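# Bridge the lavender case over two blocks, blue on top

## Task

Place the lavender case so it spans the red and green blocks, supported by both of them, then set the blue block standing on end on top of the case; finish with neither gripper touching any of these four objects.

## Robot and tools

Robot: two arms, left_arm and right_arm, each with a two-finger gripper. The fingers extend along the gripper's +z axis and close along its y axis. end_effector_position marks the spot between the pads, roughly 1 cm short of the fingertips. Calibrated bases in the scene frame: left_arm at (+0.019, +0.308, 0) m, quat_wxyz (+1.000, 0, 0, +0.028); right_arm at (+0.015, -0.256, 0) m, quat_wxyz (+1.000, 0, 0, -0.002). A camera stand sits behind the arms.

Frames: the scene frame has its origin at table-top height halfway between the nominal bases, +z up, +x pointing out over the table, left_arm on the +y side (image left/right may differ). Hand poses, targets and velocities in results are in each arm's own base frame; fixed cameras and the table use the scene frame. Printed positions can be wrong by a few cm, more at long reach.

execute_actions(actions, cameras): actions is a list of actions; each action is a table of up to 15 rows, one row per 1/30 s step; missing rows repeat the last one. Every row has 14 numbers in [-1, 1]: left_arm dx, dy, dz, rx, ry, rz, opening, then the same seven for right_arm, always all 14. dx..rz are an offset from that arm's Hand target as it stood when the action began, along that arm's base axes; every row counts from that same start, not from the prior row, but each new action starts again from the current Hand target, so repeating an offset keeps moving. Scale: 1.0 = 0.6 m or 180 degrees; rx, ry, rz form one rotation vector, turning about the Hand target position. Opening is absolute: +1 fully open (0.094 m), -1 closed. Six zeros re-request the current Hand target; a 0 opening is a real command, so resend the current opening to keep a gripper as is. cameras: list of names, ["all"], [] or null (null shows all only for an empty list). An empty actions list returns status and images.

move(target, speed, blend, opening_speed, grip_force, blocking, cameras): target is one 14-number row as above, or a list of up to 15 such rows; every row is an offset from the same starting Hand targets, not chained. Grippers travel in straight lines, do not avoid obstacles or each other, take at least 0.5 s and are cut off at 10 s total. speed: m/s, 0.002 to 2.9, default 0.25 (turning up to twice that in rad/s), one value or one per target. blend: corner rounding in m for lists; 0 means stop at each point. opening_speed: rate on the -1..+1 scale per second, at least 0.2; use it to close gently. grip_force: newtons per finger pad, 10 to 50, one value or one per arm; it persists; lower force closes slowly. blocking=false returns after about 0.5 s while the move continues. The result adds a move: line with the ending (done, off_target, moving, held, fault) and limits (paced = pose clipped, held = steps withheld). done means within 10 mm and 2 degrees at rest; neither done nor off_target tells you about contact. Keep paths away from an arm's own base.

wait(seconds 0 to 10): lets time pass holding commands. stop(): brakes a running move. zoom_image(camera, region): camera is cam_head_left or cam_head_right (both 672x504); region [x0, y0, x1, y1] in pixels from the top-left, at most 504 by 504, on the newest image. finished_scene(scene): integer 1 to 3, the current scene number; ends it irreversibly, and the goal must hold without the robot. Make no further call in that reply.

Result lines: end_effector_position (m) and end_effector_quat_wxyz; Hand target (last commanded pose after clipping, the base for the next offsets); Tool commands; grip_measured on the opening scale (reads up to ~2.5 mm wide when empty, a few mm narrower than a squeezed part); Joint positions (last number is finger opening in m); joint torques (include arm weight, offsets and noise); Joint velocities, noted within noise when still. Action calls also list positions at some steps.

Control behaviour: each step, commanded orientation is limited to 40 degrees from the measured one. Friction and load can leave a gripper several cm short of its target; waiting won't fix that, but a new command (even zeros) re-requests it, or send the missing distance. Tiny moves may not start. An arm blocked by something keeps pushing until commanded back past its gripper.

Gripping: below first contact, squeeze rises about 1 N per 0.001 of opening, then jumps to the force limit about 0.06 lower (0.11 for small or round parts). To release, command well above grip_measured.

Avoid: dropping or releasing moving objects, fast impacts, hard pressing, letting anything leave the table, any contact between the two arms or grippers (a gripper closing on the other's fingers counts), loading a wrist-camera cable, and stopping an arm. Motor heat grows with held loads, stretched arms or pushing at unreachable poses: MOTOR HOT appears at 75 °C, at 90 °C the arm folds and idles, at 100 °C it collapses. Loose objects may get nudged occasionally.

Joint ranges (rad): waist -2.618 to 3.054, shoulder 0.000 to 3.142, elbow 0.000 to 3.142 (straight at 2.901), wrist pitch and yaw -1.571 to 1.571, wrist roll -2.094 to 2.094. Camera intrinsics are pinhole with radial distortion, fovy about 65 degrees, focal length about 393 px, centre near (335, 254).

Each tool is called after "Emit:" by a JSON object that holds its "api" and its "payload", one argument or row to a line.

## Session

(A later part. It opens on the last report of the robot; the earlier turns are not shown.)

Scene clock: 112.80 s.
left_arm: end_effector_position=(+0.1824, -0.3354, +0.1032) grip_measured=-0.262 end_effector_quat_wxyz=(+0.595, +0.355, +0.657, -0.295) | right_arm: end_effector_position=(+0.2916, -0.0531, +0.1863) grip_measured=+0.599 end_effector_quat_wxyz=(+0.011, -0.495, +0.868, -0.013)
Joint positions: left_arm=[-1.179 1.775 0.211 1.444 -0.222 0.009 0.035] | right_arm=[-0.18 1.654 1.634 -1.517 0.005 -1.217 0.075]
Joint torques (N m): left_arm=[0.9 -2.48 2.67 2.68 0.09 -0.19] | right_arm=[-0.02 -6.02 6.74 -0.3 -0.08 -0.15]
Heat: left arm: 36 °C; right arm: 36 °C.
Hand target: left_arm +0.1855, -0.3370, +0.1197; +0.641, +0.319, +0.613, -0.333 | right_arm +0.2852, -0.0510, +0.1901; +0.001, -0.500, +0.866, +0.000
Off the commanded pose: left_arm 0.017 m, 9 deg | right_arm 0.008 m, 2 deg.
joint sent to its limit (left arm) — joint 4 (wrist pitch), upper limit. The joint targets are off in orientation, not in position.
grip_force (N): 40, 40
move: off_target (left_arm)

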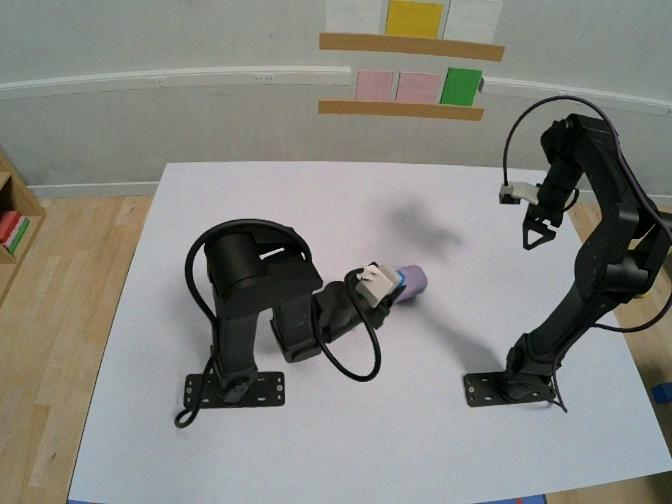

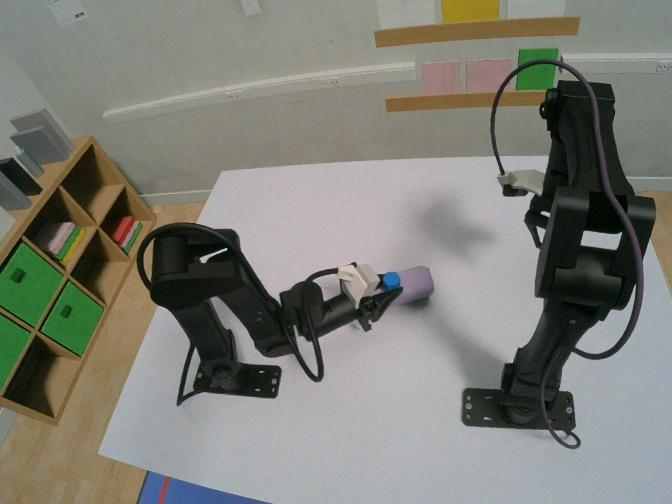

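Emit:
{"api": "move", "payload": {
  "target": [0,0,-0.015,0.025,0.0175,0,-0.6,0,0,0,0,0,0,0.6],
  "speed": 0.04,
  "cameras": ["all"]
}}

Emit:
{"api": "zoom_image", "payload": {
  "camera": "cam_head_right",
  "region": [340, 220, 460, 316]
}}

Scene clock: 118.83 s.
left_arm: end_effector_position=(+0.1829, -0.3367, +0.1034) grip_measured=-0.262 end_effector_quat_wxyz=(+0.597, +0.357, +0.656, -0.294) | right_arm: end_effector_position=(+0.2916, -0.0531, +0.1863) grip_measured=+0.599 end_effector_quat_wxyz=(+0.011, -0.495, +0.868, -0.013)
Joint positions: left_arm=[-1.179 1.778 0.216 1.444 -0.222 0.014 0.035] | right_arm=[-0.18 1.654 1.634 -1.517 0.005 -1.217 0.075]
Joint torques (N m): left_arm=[1.02 -1.63 2.36 2.51 0.14 -0.28] | right_arm=[-0.1 -6.05 6.83 -0.34 -0.07 -0.13]
Heat: left arm: 36 °C; right arm: 36 °C.
Hand target: left_arm +0.1855, -0.3370, +0.1107; +0.611, +0.335, +0.643, -0.317 | right_arm +0.2852, -0.0510, +0.1901; +0.001, -0.500, +0.866, +0.000
Off the commanded pose: left_arm 0.008 m, 4 deg | right_arm 0.008 m, 2 deg.
grip_force (N): 40, 40
move: off_target (left_arm)

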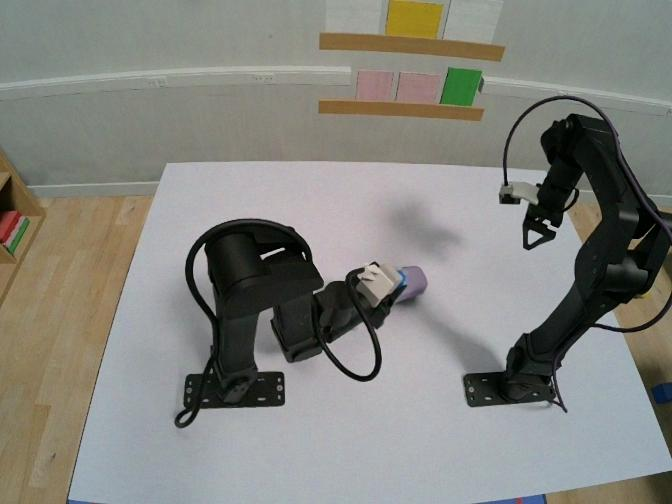

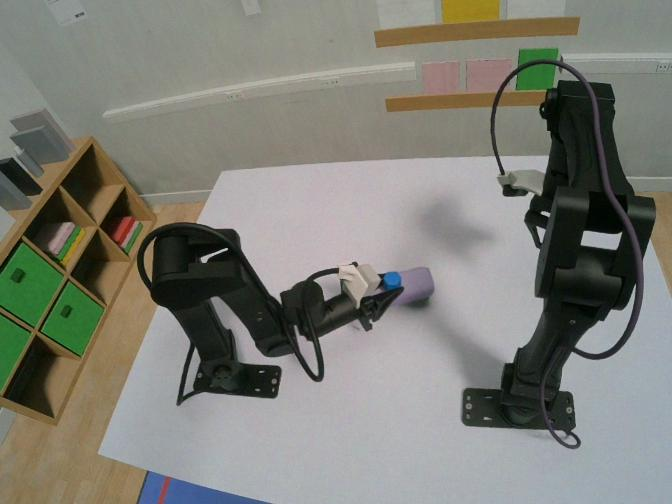

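Scaled by 4.200.

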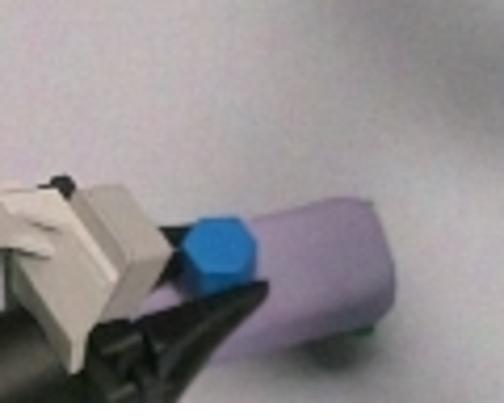

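Emit:
{"api": "move", "payload": {
  "target": [
    [0,0,0.006,0,0,0,-0.6,0,0,0,0,0,0,0.6],
    [0,0,0.006,0,0,0,0.5,0,0,0,0,0,0,0.6]
  ],
  "speed": 0.03,
  "opening_speed": 0.5,
  "cameras": ["all"]
}}

Emit:
{"api": "zoom_image", "payload": {
  "camera": "cam_head_right",
  "region": [340, 220, 460, 316]
}}

Scene clock: 125.30 s.
left_arm: end_effector_position=(+0.1827, -0.3375, +0.1018) grip_measured=+0.498 end_effector_quat_wxyz=(+0.594, +0.360, +0.656, -0.295) | right_arm: end_effector_position=(+0.2916, -0.0531, +0.1863) grip_measured=+0.599 end_effector_quat_wxyz=(+0.011, -0.495, +0.868, -0.013)
Joint positions: left_arm=[-1.176 1.783 0.218 1.443 -0.211 0.015 0.07] | right_arm=[-0.18 1.654 1.634 -1.517 0.005 -1.217 0.075]
Joint torques (N m): left_arm=[0.75 -4.03 2.39 2.34 0.04 -0.25] | right_arm=[-0.01 -6 6.84 -0.31 -0.04 -0.09]
Heat: left arm: 36 °C; right arm: 36 °C.
Hand target: left_arm +0.1856, -0.3369, +0.1142; +0.611, +0.335, +0.643, -0.317 | right_arm +0.2852, -0.0510, +0.1901; +0.001, -0.500, +0.866, +0.000
Off the commanded pose: left_arm 0.013 m, 5 deg | right_arm 0.008 m, 2 deg.
grip_force (N): 40, 40
move: off_target (left_arm); target 2's new opening was sent with left_arm's hand 0.011 m and 4 deg from that target

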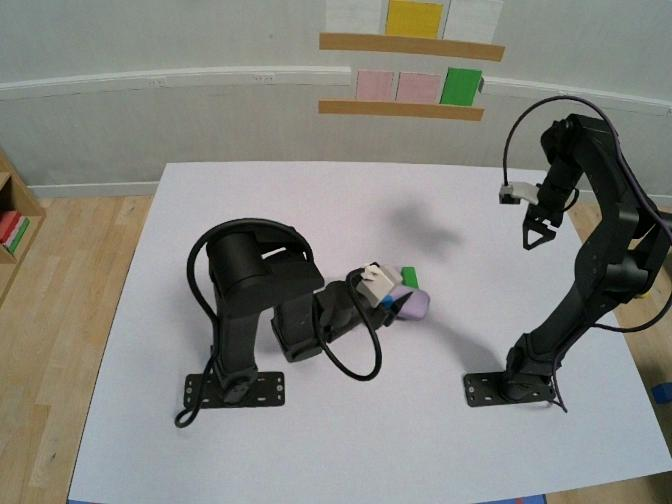

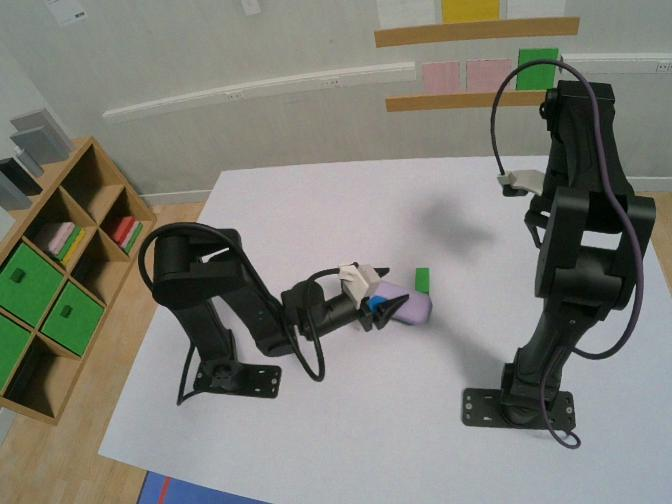

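Scaled by 4.200.

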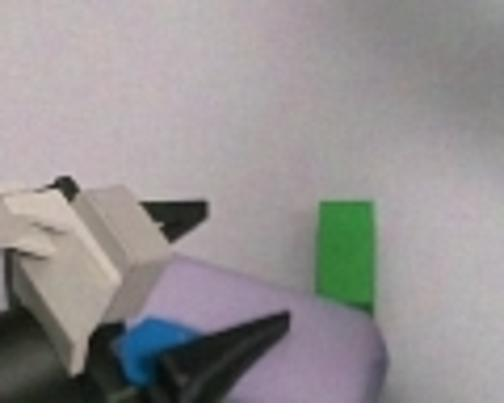

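Emit:
{"api": "move", "payload": {
  "target": [
    [0,0,0.02,0,0,0,0.9,0,0,0,0,0,0,0.6],
    [-0.12,0.171,0.03,0,0,0,0.9,0,0,0,0,0,0,0.6],
    [-0.12,0.171,0.15,0,0,0,0.9,0,0,0,0,0,0,0.6],
    [0,0.4,0.15,0,0,0,0.9,0,0,0,0,0,0,0.6]
  ],
  "speed": [0.08,0.12,0.2,0.3],
  "blend": [0,0.02,0.03,0],
  "cameras": ["all"]
}}

Emit:
{"api": "zoom_image", "payload": {
  "camera": "cam_head_left",
  "region": [320, 240, 470, 340]
}}

Emit:
{"api": "zoom_image", "payload": {
  "camera": "cam_head_right",
  "region": [320, 240, 470, 340]
}}

Scene clock: 134.87 s.
left_arm: end_effector_position=(+0.1875, -0.0948, +0.1911) grip_measured=+0.898 end_effector_quat_wxyz=(+0.604, +0.314, +0.658, -0.321) | right_arm: end_effector_position=(+0.2916, -0.0531, +0.1863) grip_measured=+0.599 end_effector_quat_wxyz=(+0.011, -0.495, +0.868, -0.013)
Joint positions: left_arm=[0.545 0.471 0.247 -0.382 1.46 0.559 0.089] | right_arm=[-0.18 1.654 1.634 -1.517 0.005 -1.217 0.075]
Joint torques (N m): left_arm=[-0.54 2.11 9.21 0.95 0.5 0.17] | right_arm=[-0.03 -6.16 6.87 -0.32 -0.08 -0.09]
Heat: left arm: 36 °C; right arm: 36 °C.
Hand target: left_arm +0.1856, -0.0970, +0.2043; +0.611, +0.335, +0.643, -0.317 | right_arm +0.2852, -0.0510, +0.1901; +0.001, -0.500, +0.866, +0.000
Off the commanded pose: left_arm 0.013 m, 3 deg | right_arm 0.008 m, 2 deg.
grip_force (N): 40, 40
move: off_target (left_arm)

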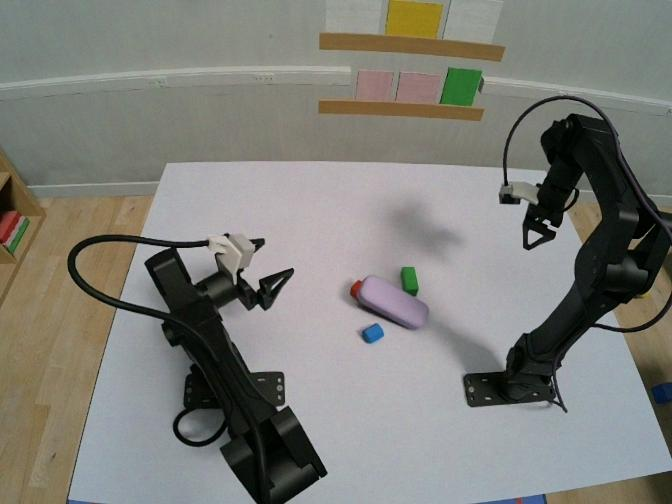

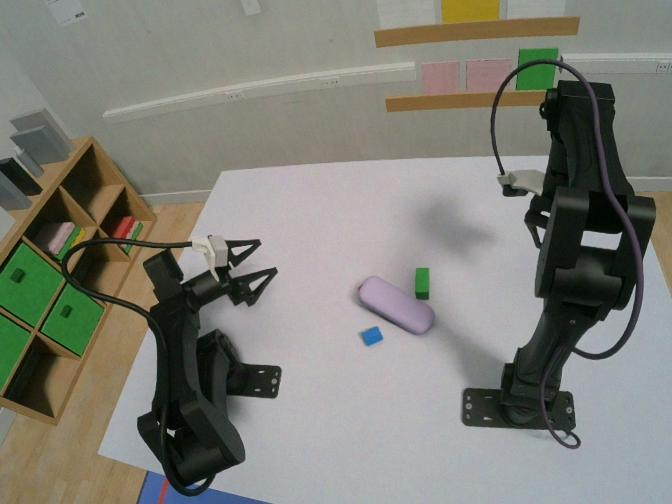

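Scaled by 3.360.

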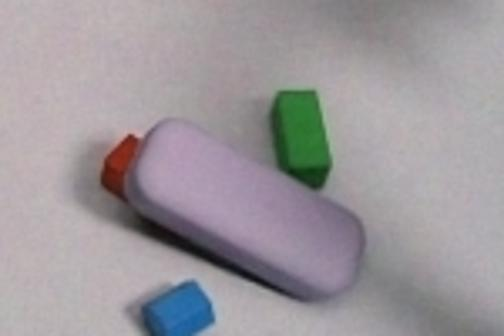

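Scaled by 3.360.

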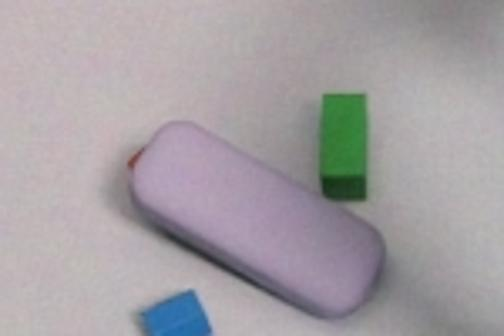

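Emit:
{"api": "move", "payload": {
  "target": [
    [0.15,0,0,0.505,0.023,-0.286,0.9,0,0,0,0,0,0,0.6],
    [-0.02,-0.37,-0.06,0.505,0.023,-0.286,0.9,0,0,0,0,0,0,0.6]
  ],
  "speed": 0.4,
  "cameras": ["all"]
}}

Emit:
{"api": "zoom_image", "payload": {
  "camera": "cam_head_right",
  "region": [320, 240, 470, 340]
}}

Scene clock: 149.90 s.
left_arm: end_effector_position=(+0.1711, -0.3168, +0.1612) grip_measured=+0.899 end_effector_quat_wxyz=(-0.007, +0.869, +0.495, +0.001) | right_arm: end_effector_position=(+0.2916, -0.0531, +0.1863) grip_measured=+0.599 end_effector_quat_wxyz=(+0.011, -0.495, +0.868, -0.013)
Joint positions: left_arm=[-1.079 1.943 1.892 -1.534 -0.002 1.027 0.089] | right_arm=[-0.18 1.654 1.634 -1.517 0.005 -1.217 0.075]
Joint torques (N m): left_arm=[0.36 -10.37 7.9 0.15 0.05 -0.08] | right_arm=[-0.09 -6.15 6.83 -0.32 -0.06 -0.11]
Heat: left arm: 37 °C; right arm: 36 °C.
Hand target: left_arm +0.1737, -0.3190, +0.1683; +0.000, +0.866, +0.501, +0.000 | right_arm +0.2852, -0.0510, +0.1901; +0.001, -0.500, +0.866, +0.000
Off the commanded pose: left_arm 0.008 m, 1 deg | right_arm 0.008 m, 2 deg.
grip_force (N): 40, 40
move: done

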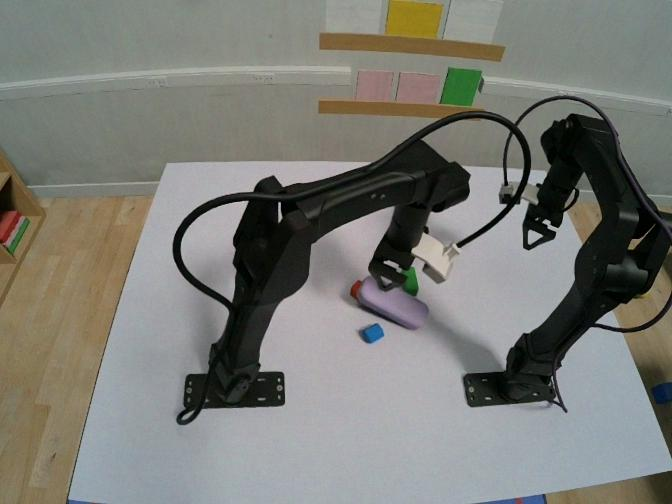

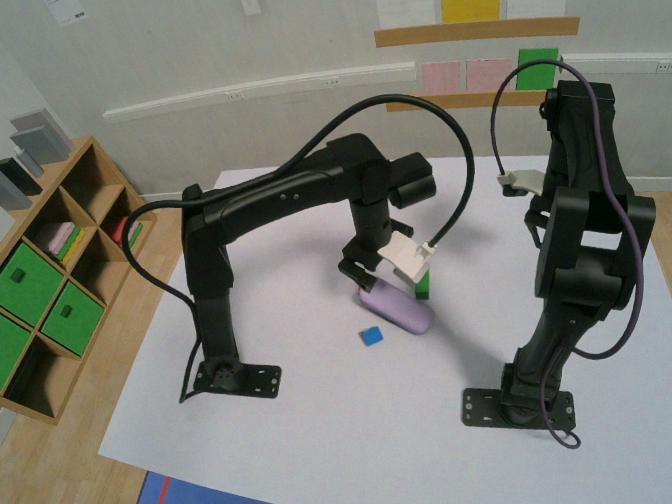

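Scaled by 3.360.

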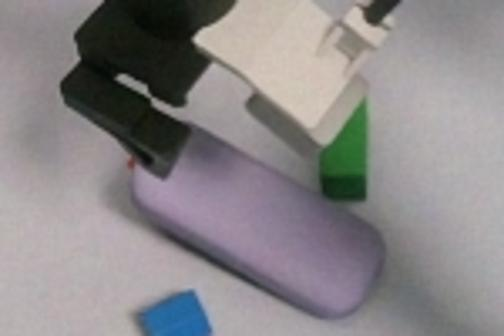

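Emit:
{"api": "move", "payload": {
  "target": [
    [-0.023,-0.007,-0.1,0.062,-0.036,0,0.98,0,0,0,0,0,0,0.6],
    [-0.023,-0.007,-0.178,0.062,-0.036,0,0.98,0,0,0,0,0,0,0.6]
  ],
  "speed": [0.2,0.08],
  "cameras": ["all"]
}}

Emit:
{"api": "zoom_image", "payload": {
  "camera": "cam_head_left",
  "region": [320, 240, 470, 340]
}}

Emit:
{"api": "zoom_image", "payload": {
  "camera": "cam_head_right",
  "region": [320, 240, 470, 340]
}}

Scene clock: 159.70 s.
left_arm: end_effector_position=(+0.1587, -0.3207, +0.0636) grip_measured=+0.978 end_effector_quat_wxyz=(-0.060, +0.862, +0.495, +0.095) | right_arm: end_effector_position=(+0.2916, -0.0531, +0.1863) grip_measured=+0.599 end_effector_quat_wxyz=(+0.011, -0.495, +0.868, -0.013)
Joint positions: left_arm=[-1.199 2.064 1.655 -1.311 -0.17 0.887 0.093] | right_arm=[-0.18 1.654 1.634 -1.517 0.005 -1.217 0.075]
Joint torques (N m): left_arm=[-0.21 -11.29 4.85 0.17 -0.11 -0.1] | right_arm=[-0.12 -5.97 6.72 -0.31 -0.08 -0.07]
Heat: left arm: 37 °C; right arm: 36 °C.
Hand target: left_arm +0.1598, -0.3231, +0.0615; -0.056, +0.860, +0.497, +0.097 | right_arm +0.2852, -0.0510, +0.1901; +0.001, -0.500, +0.866, +0.000
Off the commanded pose: left_arm 0.003 m, 1 deg | right_arm 0.008 m, 2 deg.
grip_force (N): 40, 40
move: done

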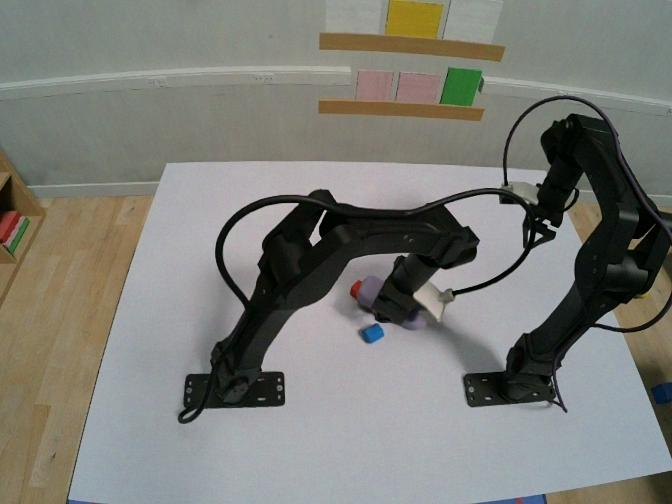

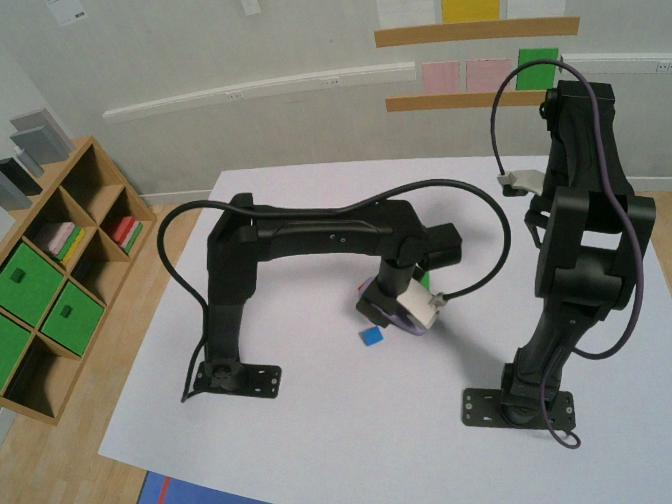

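Scaled by 3.360.

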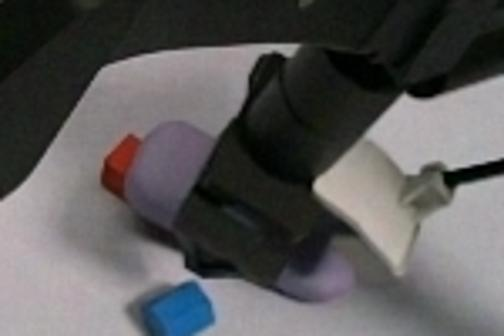

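Scaled by 3.360.

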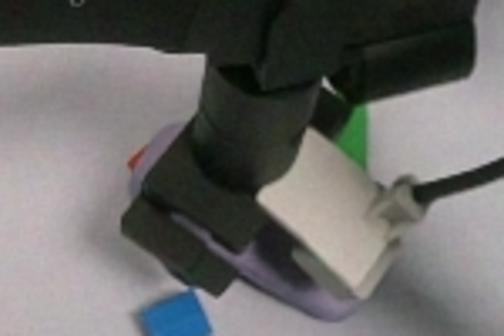

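Emit:
{"api": "move", "payload": {
  "target": [
    [0,0,0,0,0,0,-0.15,0,0,0,0,0,0,0.6],
    [0,0,0.13,-0.062,0.036,0,-0.15,0,0,0,0,0,0,0.6]
  ],
  "speed": 0.15,
  "opening_speed": 1.0
}}

Emit:
{"api": "move", "payload": {
  "target": [0.07,0.02,-0.09,0,0,0.25,-0.15,0,0,0,0,0,0,0.6],
  "speed": 0.3,
  "cameras": ["all"]
}}

Emit:
{"api": "zoom_image", "payload": {
  "camera": "cam_head_left",
  "region": [320, 220, 500, 340]
}}

Emit:
{"api": "zoom_image", "payload": {
  "camera": "cam_head_right",
  "region": [320, 220, 500, 340]
}}

Scene clock: 167.10 s.
left_arm: end_effector_position=(+0.1595, -0.3188, +0.1185) grip_measured=+0.320 end_effector_quat_wxyz=(-0.027, +0.864, +0.503, +0.010) | right_arm: end_effector_position=(+0.2916, -0.0531, +0.1863) grip_measured=+0.599 end_effector_quat_wxyz=(+0.011, -0.495, +0.868, -0.013)
Joint positions: left_arm=[-1.118 1.952 1.731 -1.405 -0.016 0.967 0.062] | right_arm=[-0.18 1.654 1.634 -1.517 0.005 -1.217 0.075]
Joint torques (N m): left_arm=[0.34 -14.19 7.9 0.06 0.15 0.09] | right_arm=[-0.01 -6 6.79 -0.34 -0.04 -0.13]
Heat: left arm: 36 °C; right arm: 36 °C.
Hand target: left_arm +0.1599, -0.3231, +0.1394; +0.000, +0.866, +0.501, +0.000 | right_arm +0.2852, -0.0510, +0.1901; +0.001, -0.500, +0.866, +0.000
Off the commanded pose: left_arm 0.021 m, 3 deg | right_arm 0.008 m, 2 deg.
grip_force (N): 40, 40
move: off_target (left_arm)

Scene clock: 169.23 s.
left_arm: end_effector_position=(+0.1999, -0.3070, +0.0860) grip_measured=+0.320 end_effector_quat_wxyz=(-0.007, +0.613, +0.790, +0.007) | right_arm: end_effector_position=(+0.2916, -0.0531, +0.1863) grip_measured=+0.599 end_effector_quat_wxyz=(+0.011, -0.495, +0.868, -0.013)
Joint positions: left_arm=[-1.001 1.96 1.615 -1.243 -0.01 0.32 0.062] | right_arm=[-0.18 1.654 1.634 -1.517 0.005 -1.217 0.075]
Joint torques (N m): left_arm=[0.23 -10.8 5.19 0.43 0.11 -0.13] | right_arm=[0.02 -5.89 6.84 -0.32 -0.06 -0.13]
Heat: left arm: 36 °C; right arm: 36 °C.
Hand target: left_arm +0.2018, -0.3111, +0.0854; +0.000, +0.608, +0.794, +0.000 | right_arm +0.2852, -0.0510, +0.1901; +0.001, -0.500, +0.866, +0.000
Off the commanded pose: left_arm 0.005 m, 1 deg | right_arm 0.008 m, 2 deg.
grip_force (N): 40, 40
move: done

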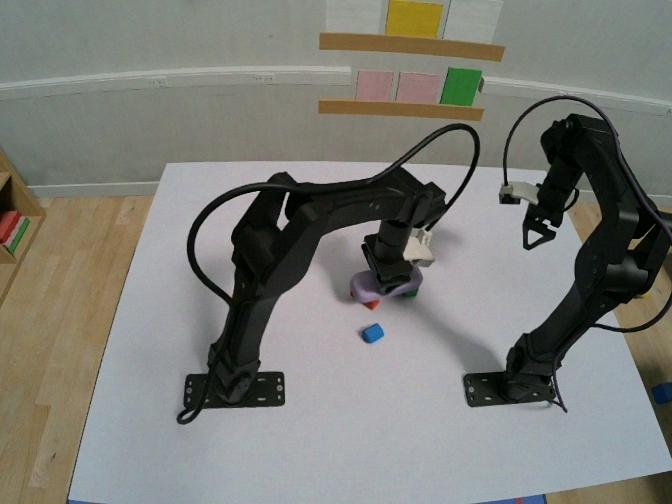

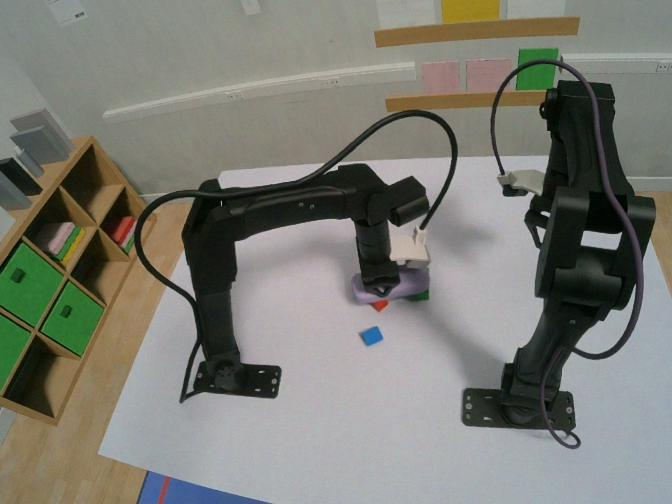

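Scaled by 2.800.

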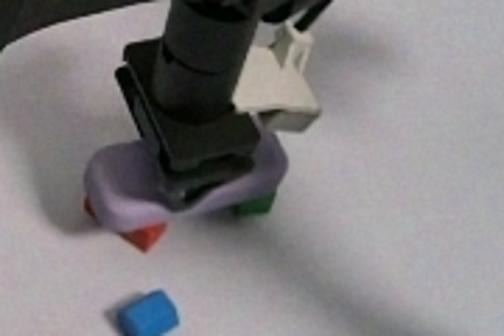

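Scaled by 2.800.

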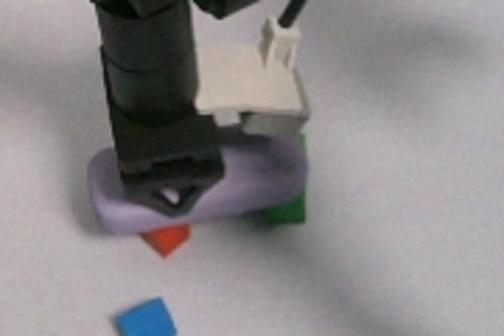

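Emit:
{"api": "move", "payload": {
  "target": [
    [0.002,-0.02,0,0,0,0,-0.15,0,0,0,0,0,0,0.6],
    [0.002,-0.02,-0.048,0,0,0,-0.15,0,0,0,0,0,0,0.6]
  ],
  "speed": [0.1,0.04],
  "blend": [0.004,0],
  "cameras": ["all"]
}}

Emit:
{"api": "zoom_image", "payload": {
  "camera": "cam_head_left",
  "region": [320, 220, 500, 340]
}}

Emit:
{"api": "zoom_image", "payload": {
  "camera": "cam_head_right",
  "region": [320, 220, 500, 340]
}}

Scene clock: 174.00 s.
left_arm: end_effector_position=(+0.2026, -0.3163, +0.0703) grip_measured=+0.314 end_effector_quat_wxyz=(-0.007, +0.608, +0.794, +0.005) | right_arm: end_effector_position=(+0.2916, -0.0531, +0.1863) grip_measured=+0.599 end_effector_quat_wxyz=(+0.011, -0.495, +0.868, -0.013)
Joint positions: left_arm=[-1.006 2.002 1.613 -1.197 -0.004 0.3 0.062] | right_arm=[-0.18 1.654 1.634 -1.517 0.005 -1.217 0.075]
Joint torques (N m): left_arm=[-0.59 -9.88 2.78 0.8 0.08 -0.04] | right_arm=[-0.01 -5.96 6.95 -0.34 -0.05 -0.1]
Heat: left arm: 36 °C; right arm: 36 °C.
Hand target: left_arm +0.2030, -0.3231, +0.0566; +0.000, +0.608, +0.794, +0.000 | right_arm +0.2852, -0.0510, +0.1901; +0.001, -0.500, +0.866, +0.000
Off the commanded pose: left_arm 0.015 m, 1 deg | right_arm 0.008 m, 2 deg.
grip_force (N): 40, 40
move: off_target (left_arm)

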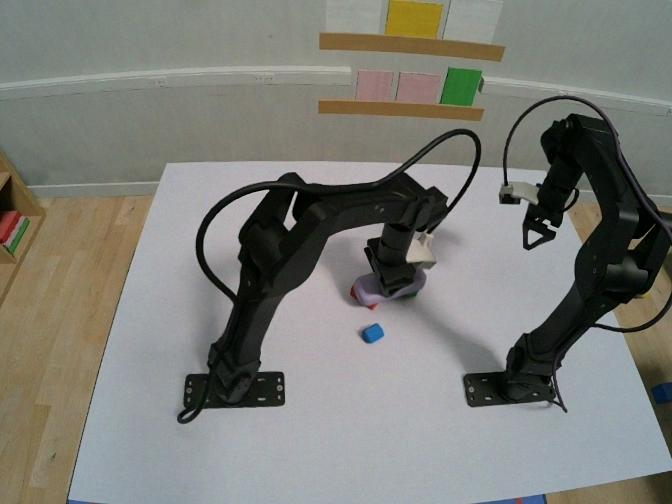

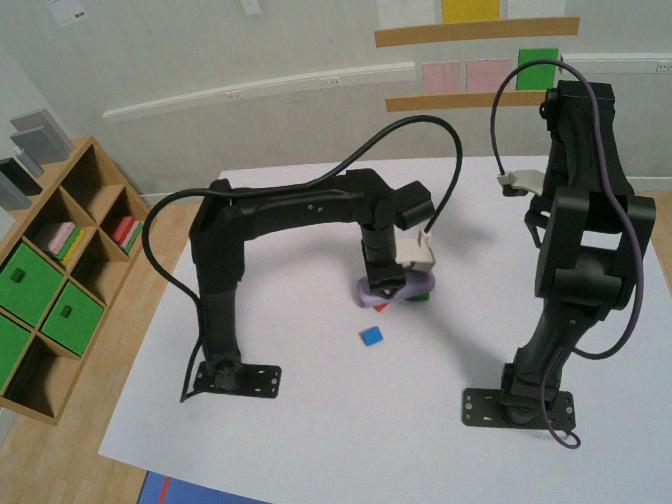

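Scaled by 2.800.

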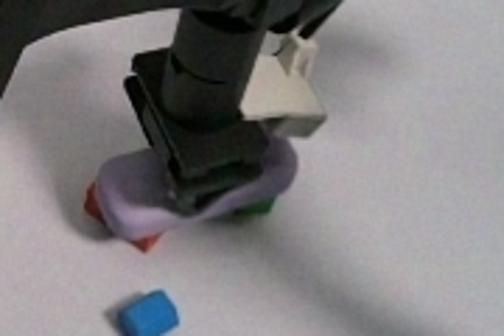

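Scaled by 2.800.

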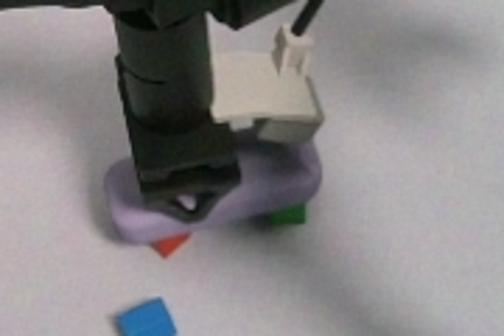

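Emit:
{"api": "move", "payload": {
  "target": [
    [0,0.004,0.02,0,0,0,-0.15,0,0,0,0,0,0,0.6],
    [0,0.004,0.02,0,0,0,0.9,0,0,0,0,0,0,0.6],
    [0,0.004,0.19,0,0,0,0.9,0,0,0,0,0,0,0.6],
    [-0.172,0.055,0.12,0.147,0.051,0.0446,0.3,0,0,0,0,0,0,0.6]
  ],
  "speed": [0.05,0.1,0.15,0.3],
  "blend": [0,0,0.02,0],
  "opening_speed": 1.5,
  "cameras": ["all"]
}}

Emit:
{"api": "zoom_image", "payload": {
  "camera": "cam_head_left",
  "region": [320, 260, 440, 356]
}}

Emit:
{"api": "zoom_image", "payload": {
  "camera": "cam_head_right",
  "region": [320, 260, 440, 356]
}}

Scene clock: 192.10 s.
left_arm: end_effector_position=(+0.1014, -0.2924, +0.1134) grip_measured=+0.302 end_effector_quat_wxyz=(-0.109, +0.550, +0.825, +0.068) | right_arm: end_effector_position=(+0.2916, -0.0531, +0.1863) grip_measured=+0.599 end_effector_quat_wxyz=(+0.011, -0.495, +0.868, -0.013)
Joint positions: left_arm=[-1.228 1.965 1.698 -1.561 0.021 -0.05 0.061] | right_arm=[-0.18 1.654 1.634 -1.517 0.005 -1.217 0.075]
Joint torques (N m): left_arm=[0.21 -14.95 4.64 -0.19 0.12 -0.1] | right_arm=[-0.14 -6.08 6.69 -0.32 -0.1 -0.1]
Heat: left arm: 36 °C; right arm: 36 °C.
Hand target: left_arm +0.0999, -0.2901, +0.1286; -0.202, +0.534, +0.810, +0.133 | right_arm +0.2852, -0.0510, +0.1901; +0.001, -0.500, +0.866, +0.000
Off the commanded pose: left_arm 0.015 m, 13 deg | right_arm 0.008 m, 2 deg.
joint sent to its limit (left arm) — joint 4 (wrist pitch), lower limit. The joint targets are off in orientation, not in position.
grip_force (N): 40, 40
move: off_target (left_arm); target 4's new opening was sent with left_arm's hand 0.015 m and 13 deg from that target

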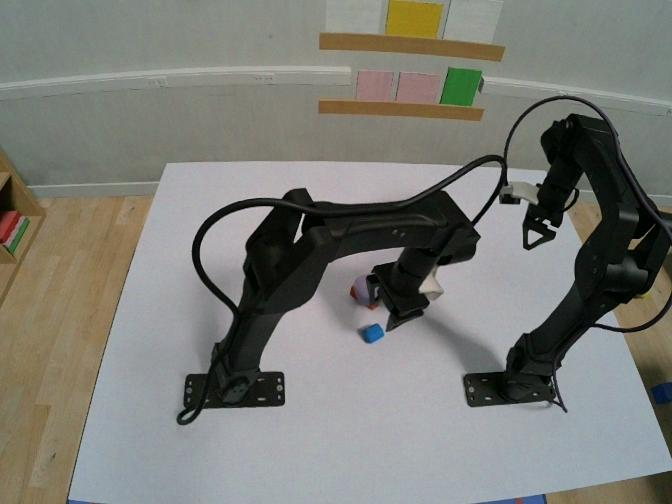

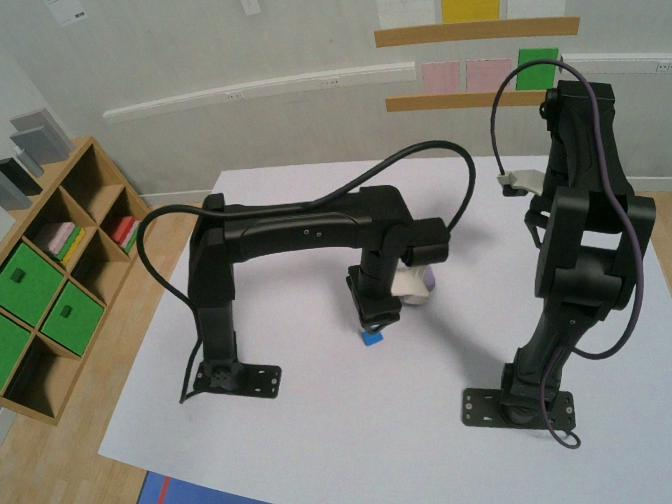

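Scaled by 4.200.

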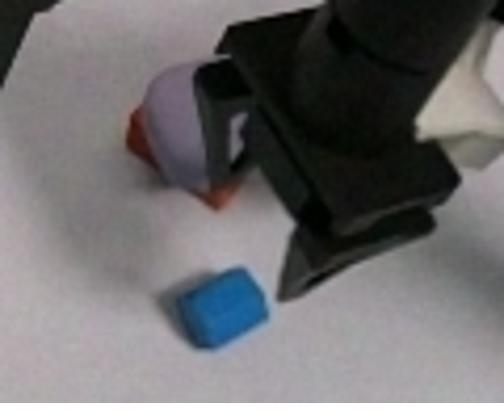

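Scaled by 4.200.

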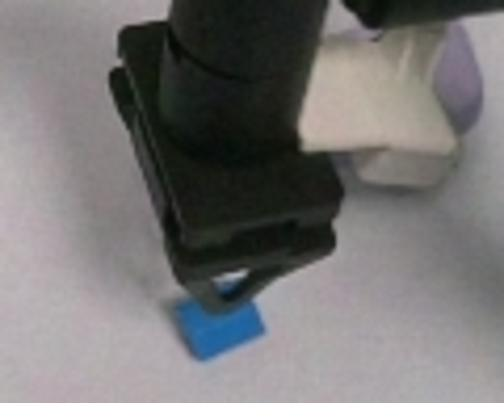

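Emit:
{"api": "move", "payload": {
  "target": [
    [-0.005,0.002,0,-0.161,0.06,-0.474,0.6,0,0,0,0,0,0,0.6],
    [-0.005,0.002,-0.18,-0.161,0.06,-0.474,0.6,0,0,0,0,0,0,0.6]
  ],
  "speed": [0.4,0.12],
  "cameras": ["all"]
}}

Emit:
{"api": "zoom_image", "payload": {
  "camera": "cam_head_left",
  "region": [320, 260, 440, 356]
}}

Emit:
{"api": "zoom_image", "payload": {
  "camera": "cam_head_right",
  "region": [320, 260, 440, 356]
}}

Scene clock: 217.43 s.
left_arm: end_effector_position=(+0.0971, -0.2857, +0.0212) grip_measured=+0.598 end_effector_quat_wxyz=(-0.007, +0.974, +0.228, +0.007) | right_arm: end_effector_position=(+0.2916, -0.0531, +0.1863) grip_measured=+0.599 end_effector_quat_wxyz=(+0.011, -0.495, +0.868, -0.013)
Joint positions: left_arm=[-1.256 1.783 1.114 -0.914 -0.016 1.425 0.075] | right_arm=[-0.18 1.654 1.634 -1.517 0.005 -1.217 0.075]
Joint torques (N m): left_arm=[0.5 -8.49 4.85 0.36 0.19 0.11] | right_arm=[0.01 -6.13 6.89 -0.3 -0.06 -0.11]
Heat: left arm: 36 °C; right arm: 36 °C.
Hand target: left_arm +0.0969, -0.2889, +0.0206; +0.000, +0.974, +0.225, -0.001 | right_arm +0.2852, -0.0510, +0.1901; +0.001, -0.500, +0.866, +0.000
Off the commanded pose: left_arm 0.003 m, 1 deg | right_arm 0.008 m, 2 deg.
grip_force (N): 40, 40
move: done

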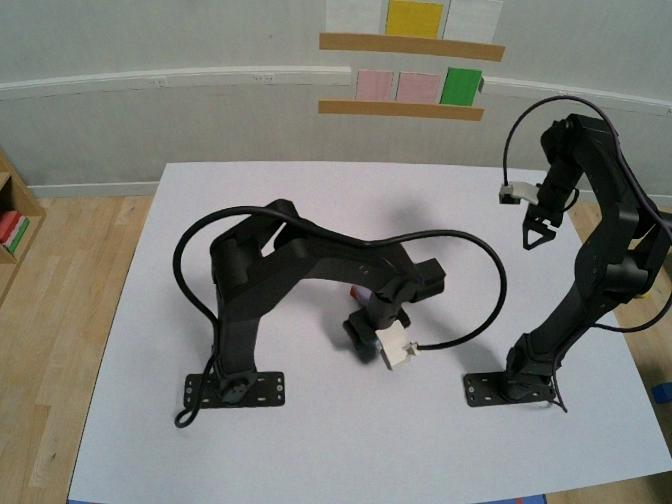

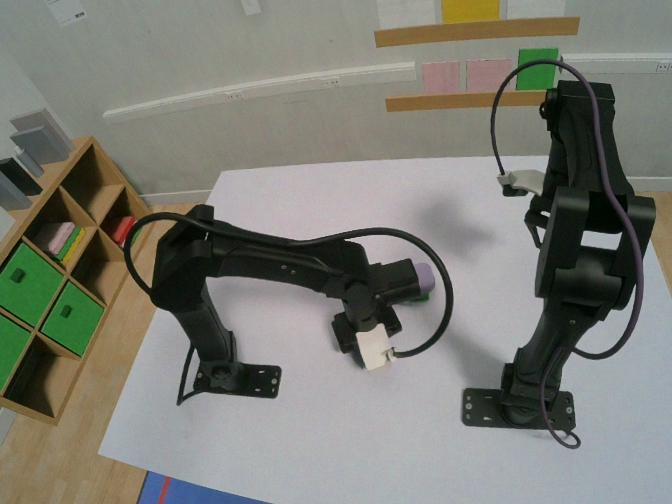

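Scaled by 4.200.

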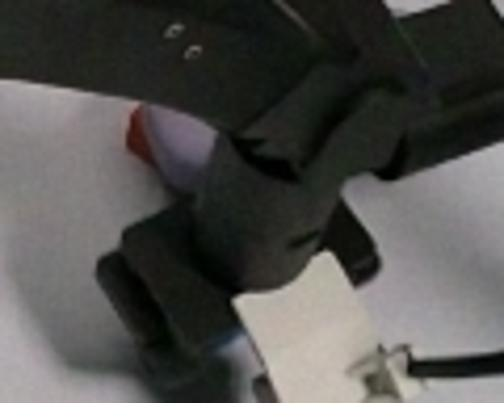

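Scaled by 4.200.

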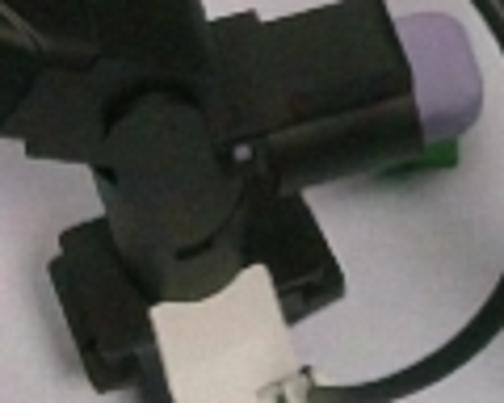

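Emit:
{"api": "move", "payload": {
  "target": [
    [0,0,0,0,0,0,-0.6,0,0,0,0,0,0,0.6],
    [0,0,0.167,0,0,0,-0.6,0,0,0,0,0,0,0.6],
    [0.128,0.248,0.167,0,0,0.144,-0.6,0,0,0,0,0,0,0.6],
    [0.128,0.248,0.004,0,0,0.144,-0.6,0,0,0,0,0,0,0.6]
  ],
  "speed": [0.1,0.2,0.3,0.1],
  "blend": [0,0.02,0,0],
  "opening_speed": 1.0
}}

Emit:
{"api": "move", "payload": {
  "target": [
    [0,0,-0.004,0,0,0,-0.6,0,0,0,0,0,0,0.6],
    [0,0,0,0,0,0,0.5,0,0,0,0,0,0,0.6],
    [0,0,0.2,0,0,0,0.5,0,0,0,0,0,0,0.6]
  ],
  "speed": [0.04,0.1,0.2],
  "cameras": ["all"]
}}

Emit:
{"api": "zoom_image", "payload": {
  "camera": "cam_head_left",
  "region": [270, 260, 450, 350]
}}

Emit:
{"api": "zoom_image", "payload": {
  "camera": "cam_head_right",
  "region": [270, 260, 450, 350]
}}

Scene clock: 227.90 s.
left_arm: end_effector_position=(+0.1729, -0.1376, +0.0241) grip_measured=-0.238 end_effector_quat_wxyz=(-0.006, +0.897, +0.442, +0.003) | right_arm: end_effector_position=(+0.2916, -0.0531, +0.1863) grip_measured=+0.599 end_effector_quat_wxyz=(+0.011, -0.495, +0.868, -0.013)
Joint positions: left_arm=[-0.685 1.475 0.798 -0.902 -0.011 1.54 0.036] | right_arm=[-0.18 1.654 1.634 -1.517 0.005 -1.217 0.075]
Joint torques (N m): left_arm=[0.34 -5.11 4.63 0.39 0.14 0.11] | right_arm=[-0.14 -6.12 6.78 -0.32 -0.04 -0.11]
Heat: left arm: 36 °C; right arm: 36 °C.
Hand target: left_arm +0.1737, -0.1401, +0.0230; +0.000, +0.899, +0.438, -0.001 | right_arm +0.2852, -0.0510, +0.1901; +0.001, -0.500, +0.866, +0.000
Off the commanded pose: left_arm 0.003 m, 1 deg | right_arm 0.008 m, 2 deg.
grip_force (N): 40, 40
move: done

Scene clock: 230.83 s.
left_arm: end_effector_position=(+0.1732, -0.1378, +0.1324) grip_measured=+0.498 end_effector_quat_wxyz=(-0.015, +0.897, +0.442, -0.001) | right_arm: end_effector_position=(+0.2916, -0.0531, +0.1863) grip_measured=+0.599 end_effector_quat_wxyz=(+0.011, -0.495, +0.868, -0.013)
Joint positions: left_arm=[-0.685 1.405 1.18 -1.374 -0.011 1.541 0.07] | right_arm=[-0.18 1.654 1.634 -1.517 0.005 -1.217 0.075]
Joint torques (N m): left_arm=[0.27 -6.78 7.53 0.04 0.13 0.09] | right_arm=[-0.08 -6 6.69 -0.32 -0.06 -0.1]
Heat: left arm: 36 °C; right arm: 36 °C.
Hand target: left_arm +0.1737, -0.1401, +0.1430; +0.000, +0.899, +0.438, -0.001 | right_arm +0.2852, -0.0510, +0.1901; +0.001, -0.500, +0.866, +0.000
Off the commanded pose: left_arm 0.011 m, 2 deg | right_arm 0.008 m, 2 deg.
grip_force (N): 40, 40
move: off_target (left_arm)

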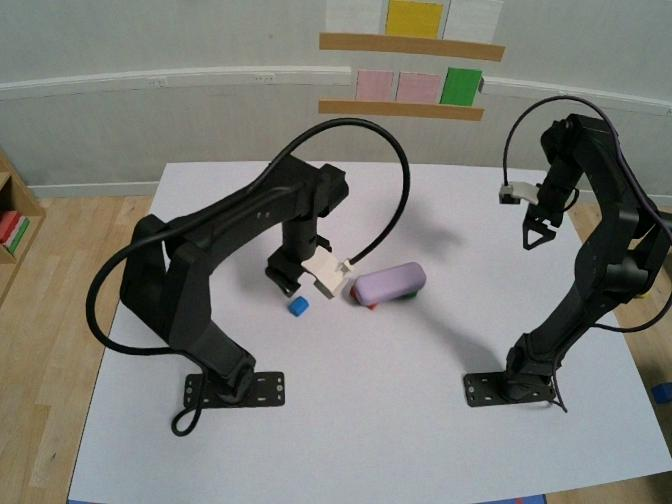

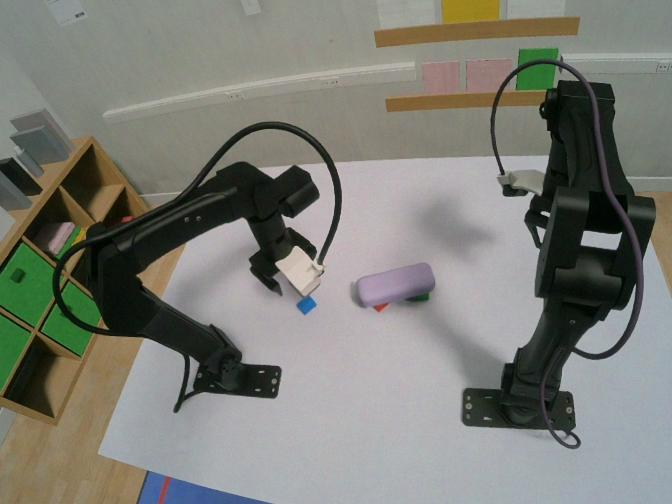

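Scaled by 2.800.

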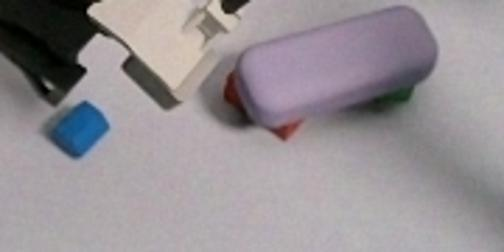

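Scaled by 2.800.

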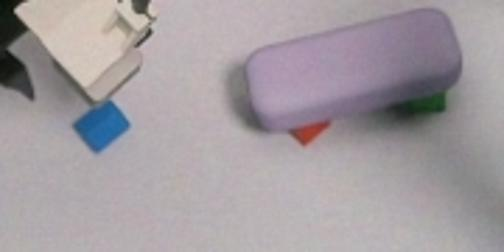

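Emit:
{"api": "move", "payload": {
  "target": [
    [0.006,-0.007,-0.1,0.17,0.0134,0.462,0.3,0,0,0,0,0,0,0.6],
    [0.006,-0.007,-0.2,0.17,0.0134,0.462,0.3,0,0,0,0,0,0,0.6]
  ],
  "speed": [0.4,0.08],
  "cameras": ["all"]
}}

Emit:
{"api": "zoom_image", "payload": {
  "camera": "cam_head_left",
  "region": [250, 250, 370, 346]
}}

Emit:
{"api": "zoom_image", "payload": {
  "camera": "cam_head_right",
  "region": [250, 250, 370, 346]
}}

Scene clock: 242.47 s.
left_arm: end_effector_position=(+0.1764, -0.1430, +0.0254) grip_measured=+0.302 end_effector_quat_wxyz=(-0.226, +0.363, +0.899, +0.092) | right_arm: end_effector_position=(+0.2916, -0.0531, +0.1863) grip_measured=+0.599 end_effector_quat_wxyz=(+0.011, -0.495, +0.868, -0.013)
Joint positions: left_arm=[-0.708 1.967 1.248 -1.345 -0.029 0.051 0.061] | right_arm=[-0.18 1.654 1.634 -1.517 0.005 -1.217 0.075]
Joint torques (N m): left_arm=[0.31 -9.11 3.69 -0.37 0.09 -0.11] | right_arm=[-0.06 -6.09 6.86 -0.34 -0.05 -0.09]
Heat: left arm: 36 °C; right arm: 36 °C.
Hand target: left_arm +0.1773, -0.1444, +0.0231; -0.224, +0.356, +0.903, +0.088 | right_arm +0.2852, -0.0510, +0.1901; +0.001, -0.500, +0.866, +0.000
Off the commanded pose: left_arm 0.003 m, 1 deg | right_arm 0.008 m, 2 deg.
grip_force (N): 40, 40
move: done

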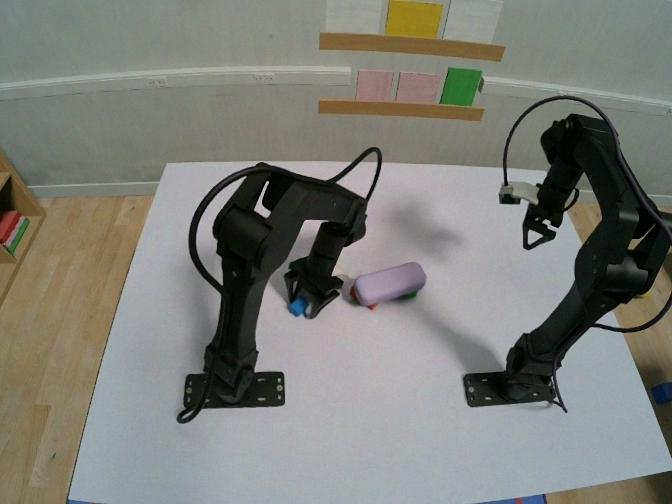

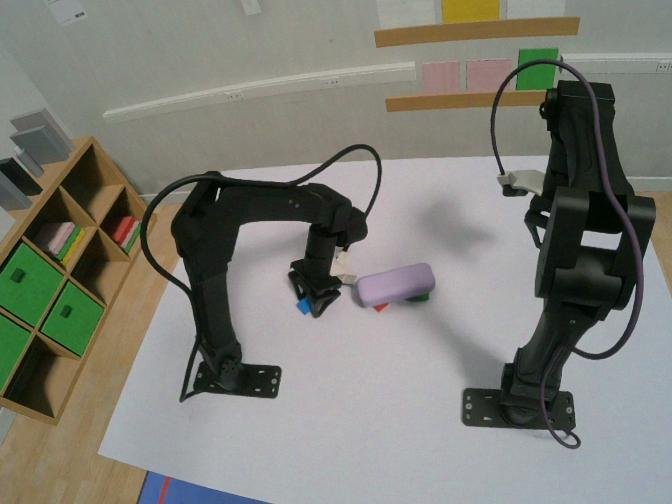

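Scaled by 4.200.

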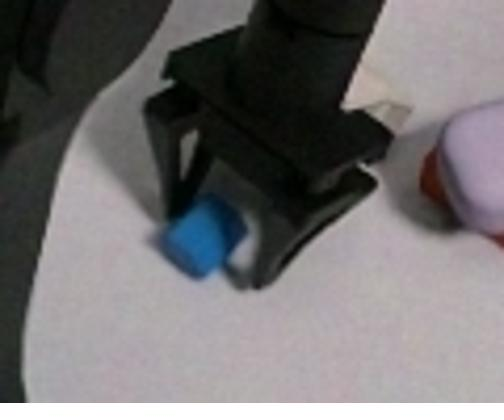

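Scaled by 4.200.

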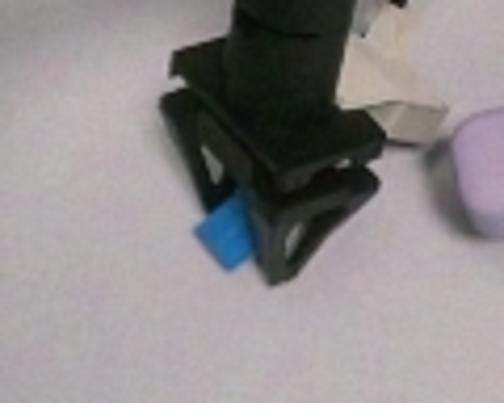

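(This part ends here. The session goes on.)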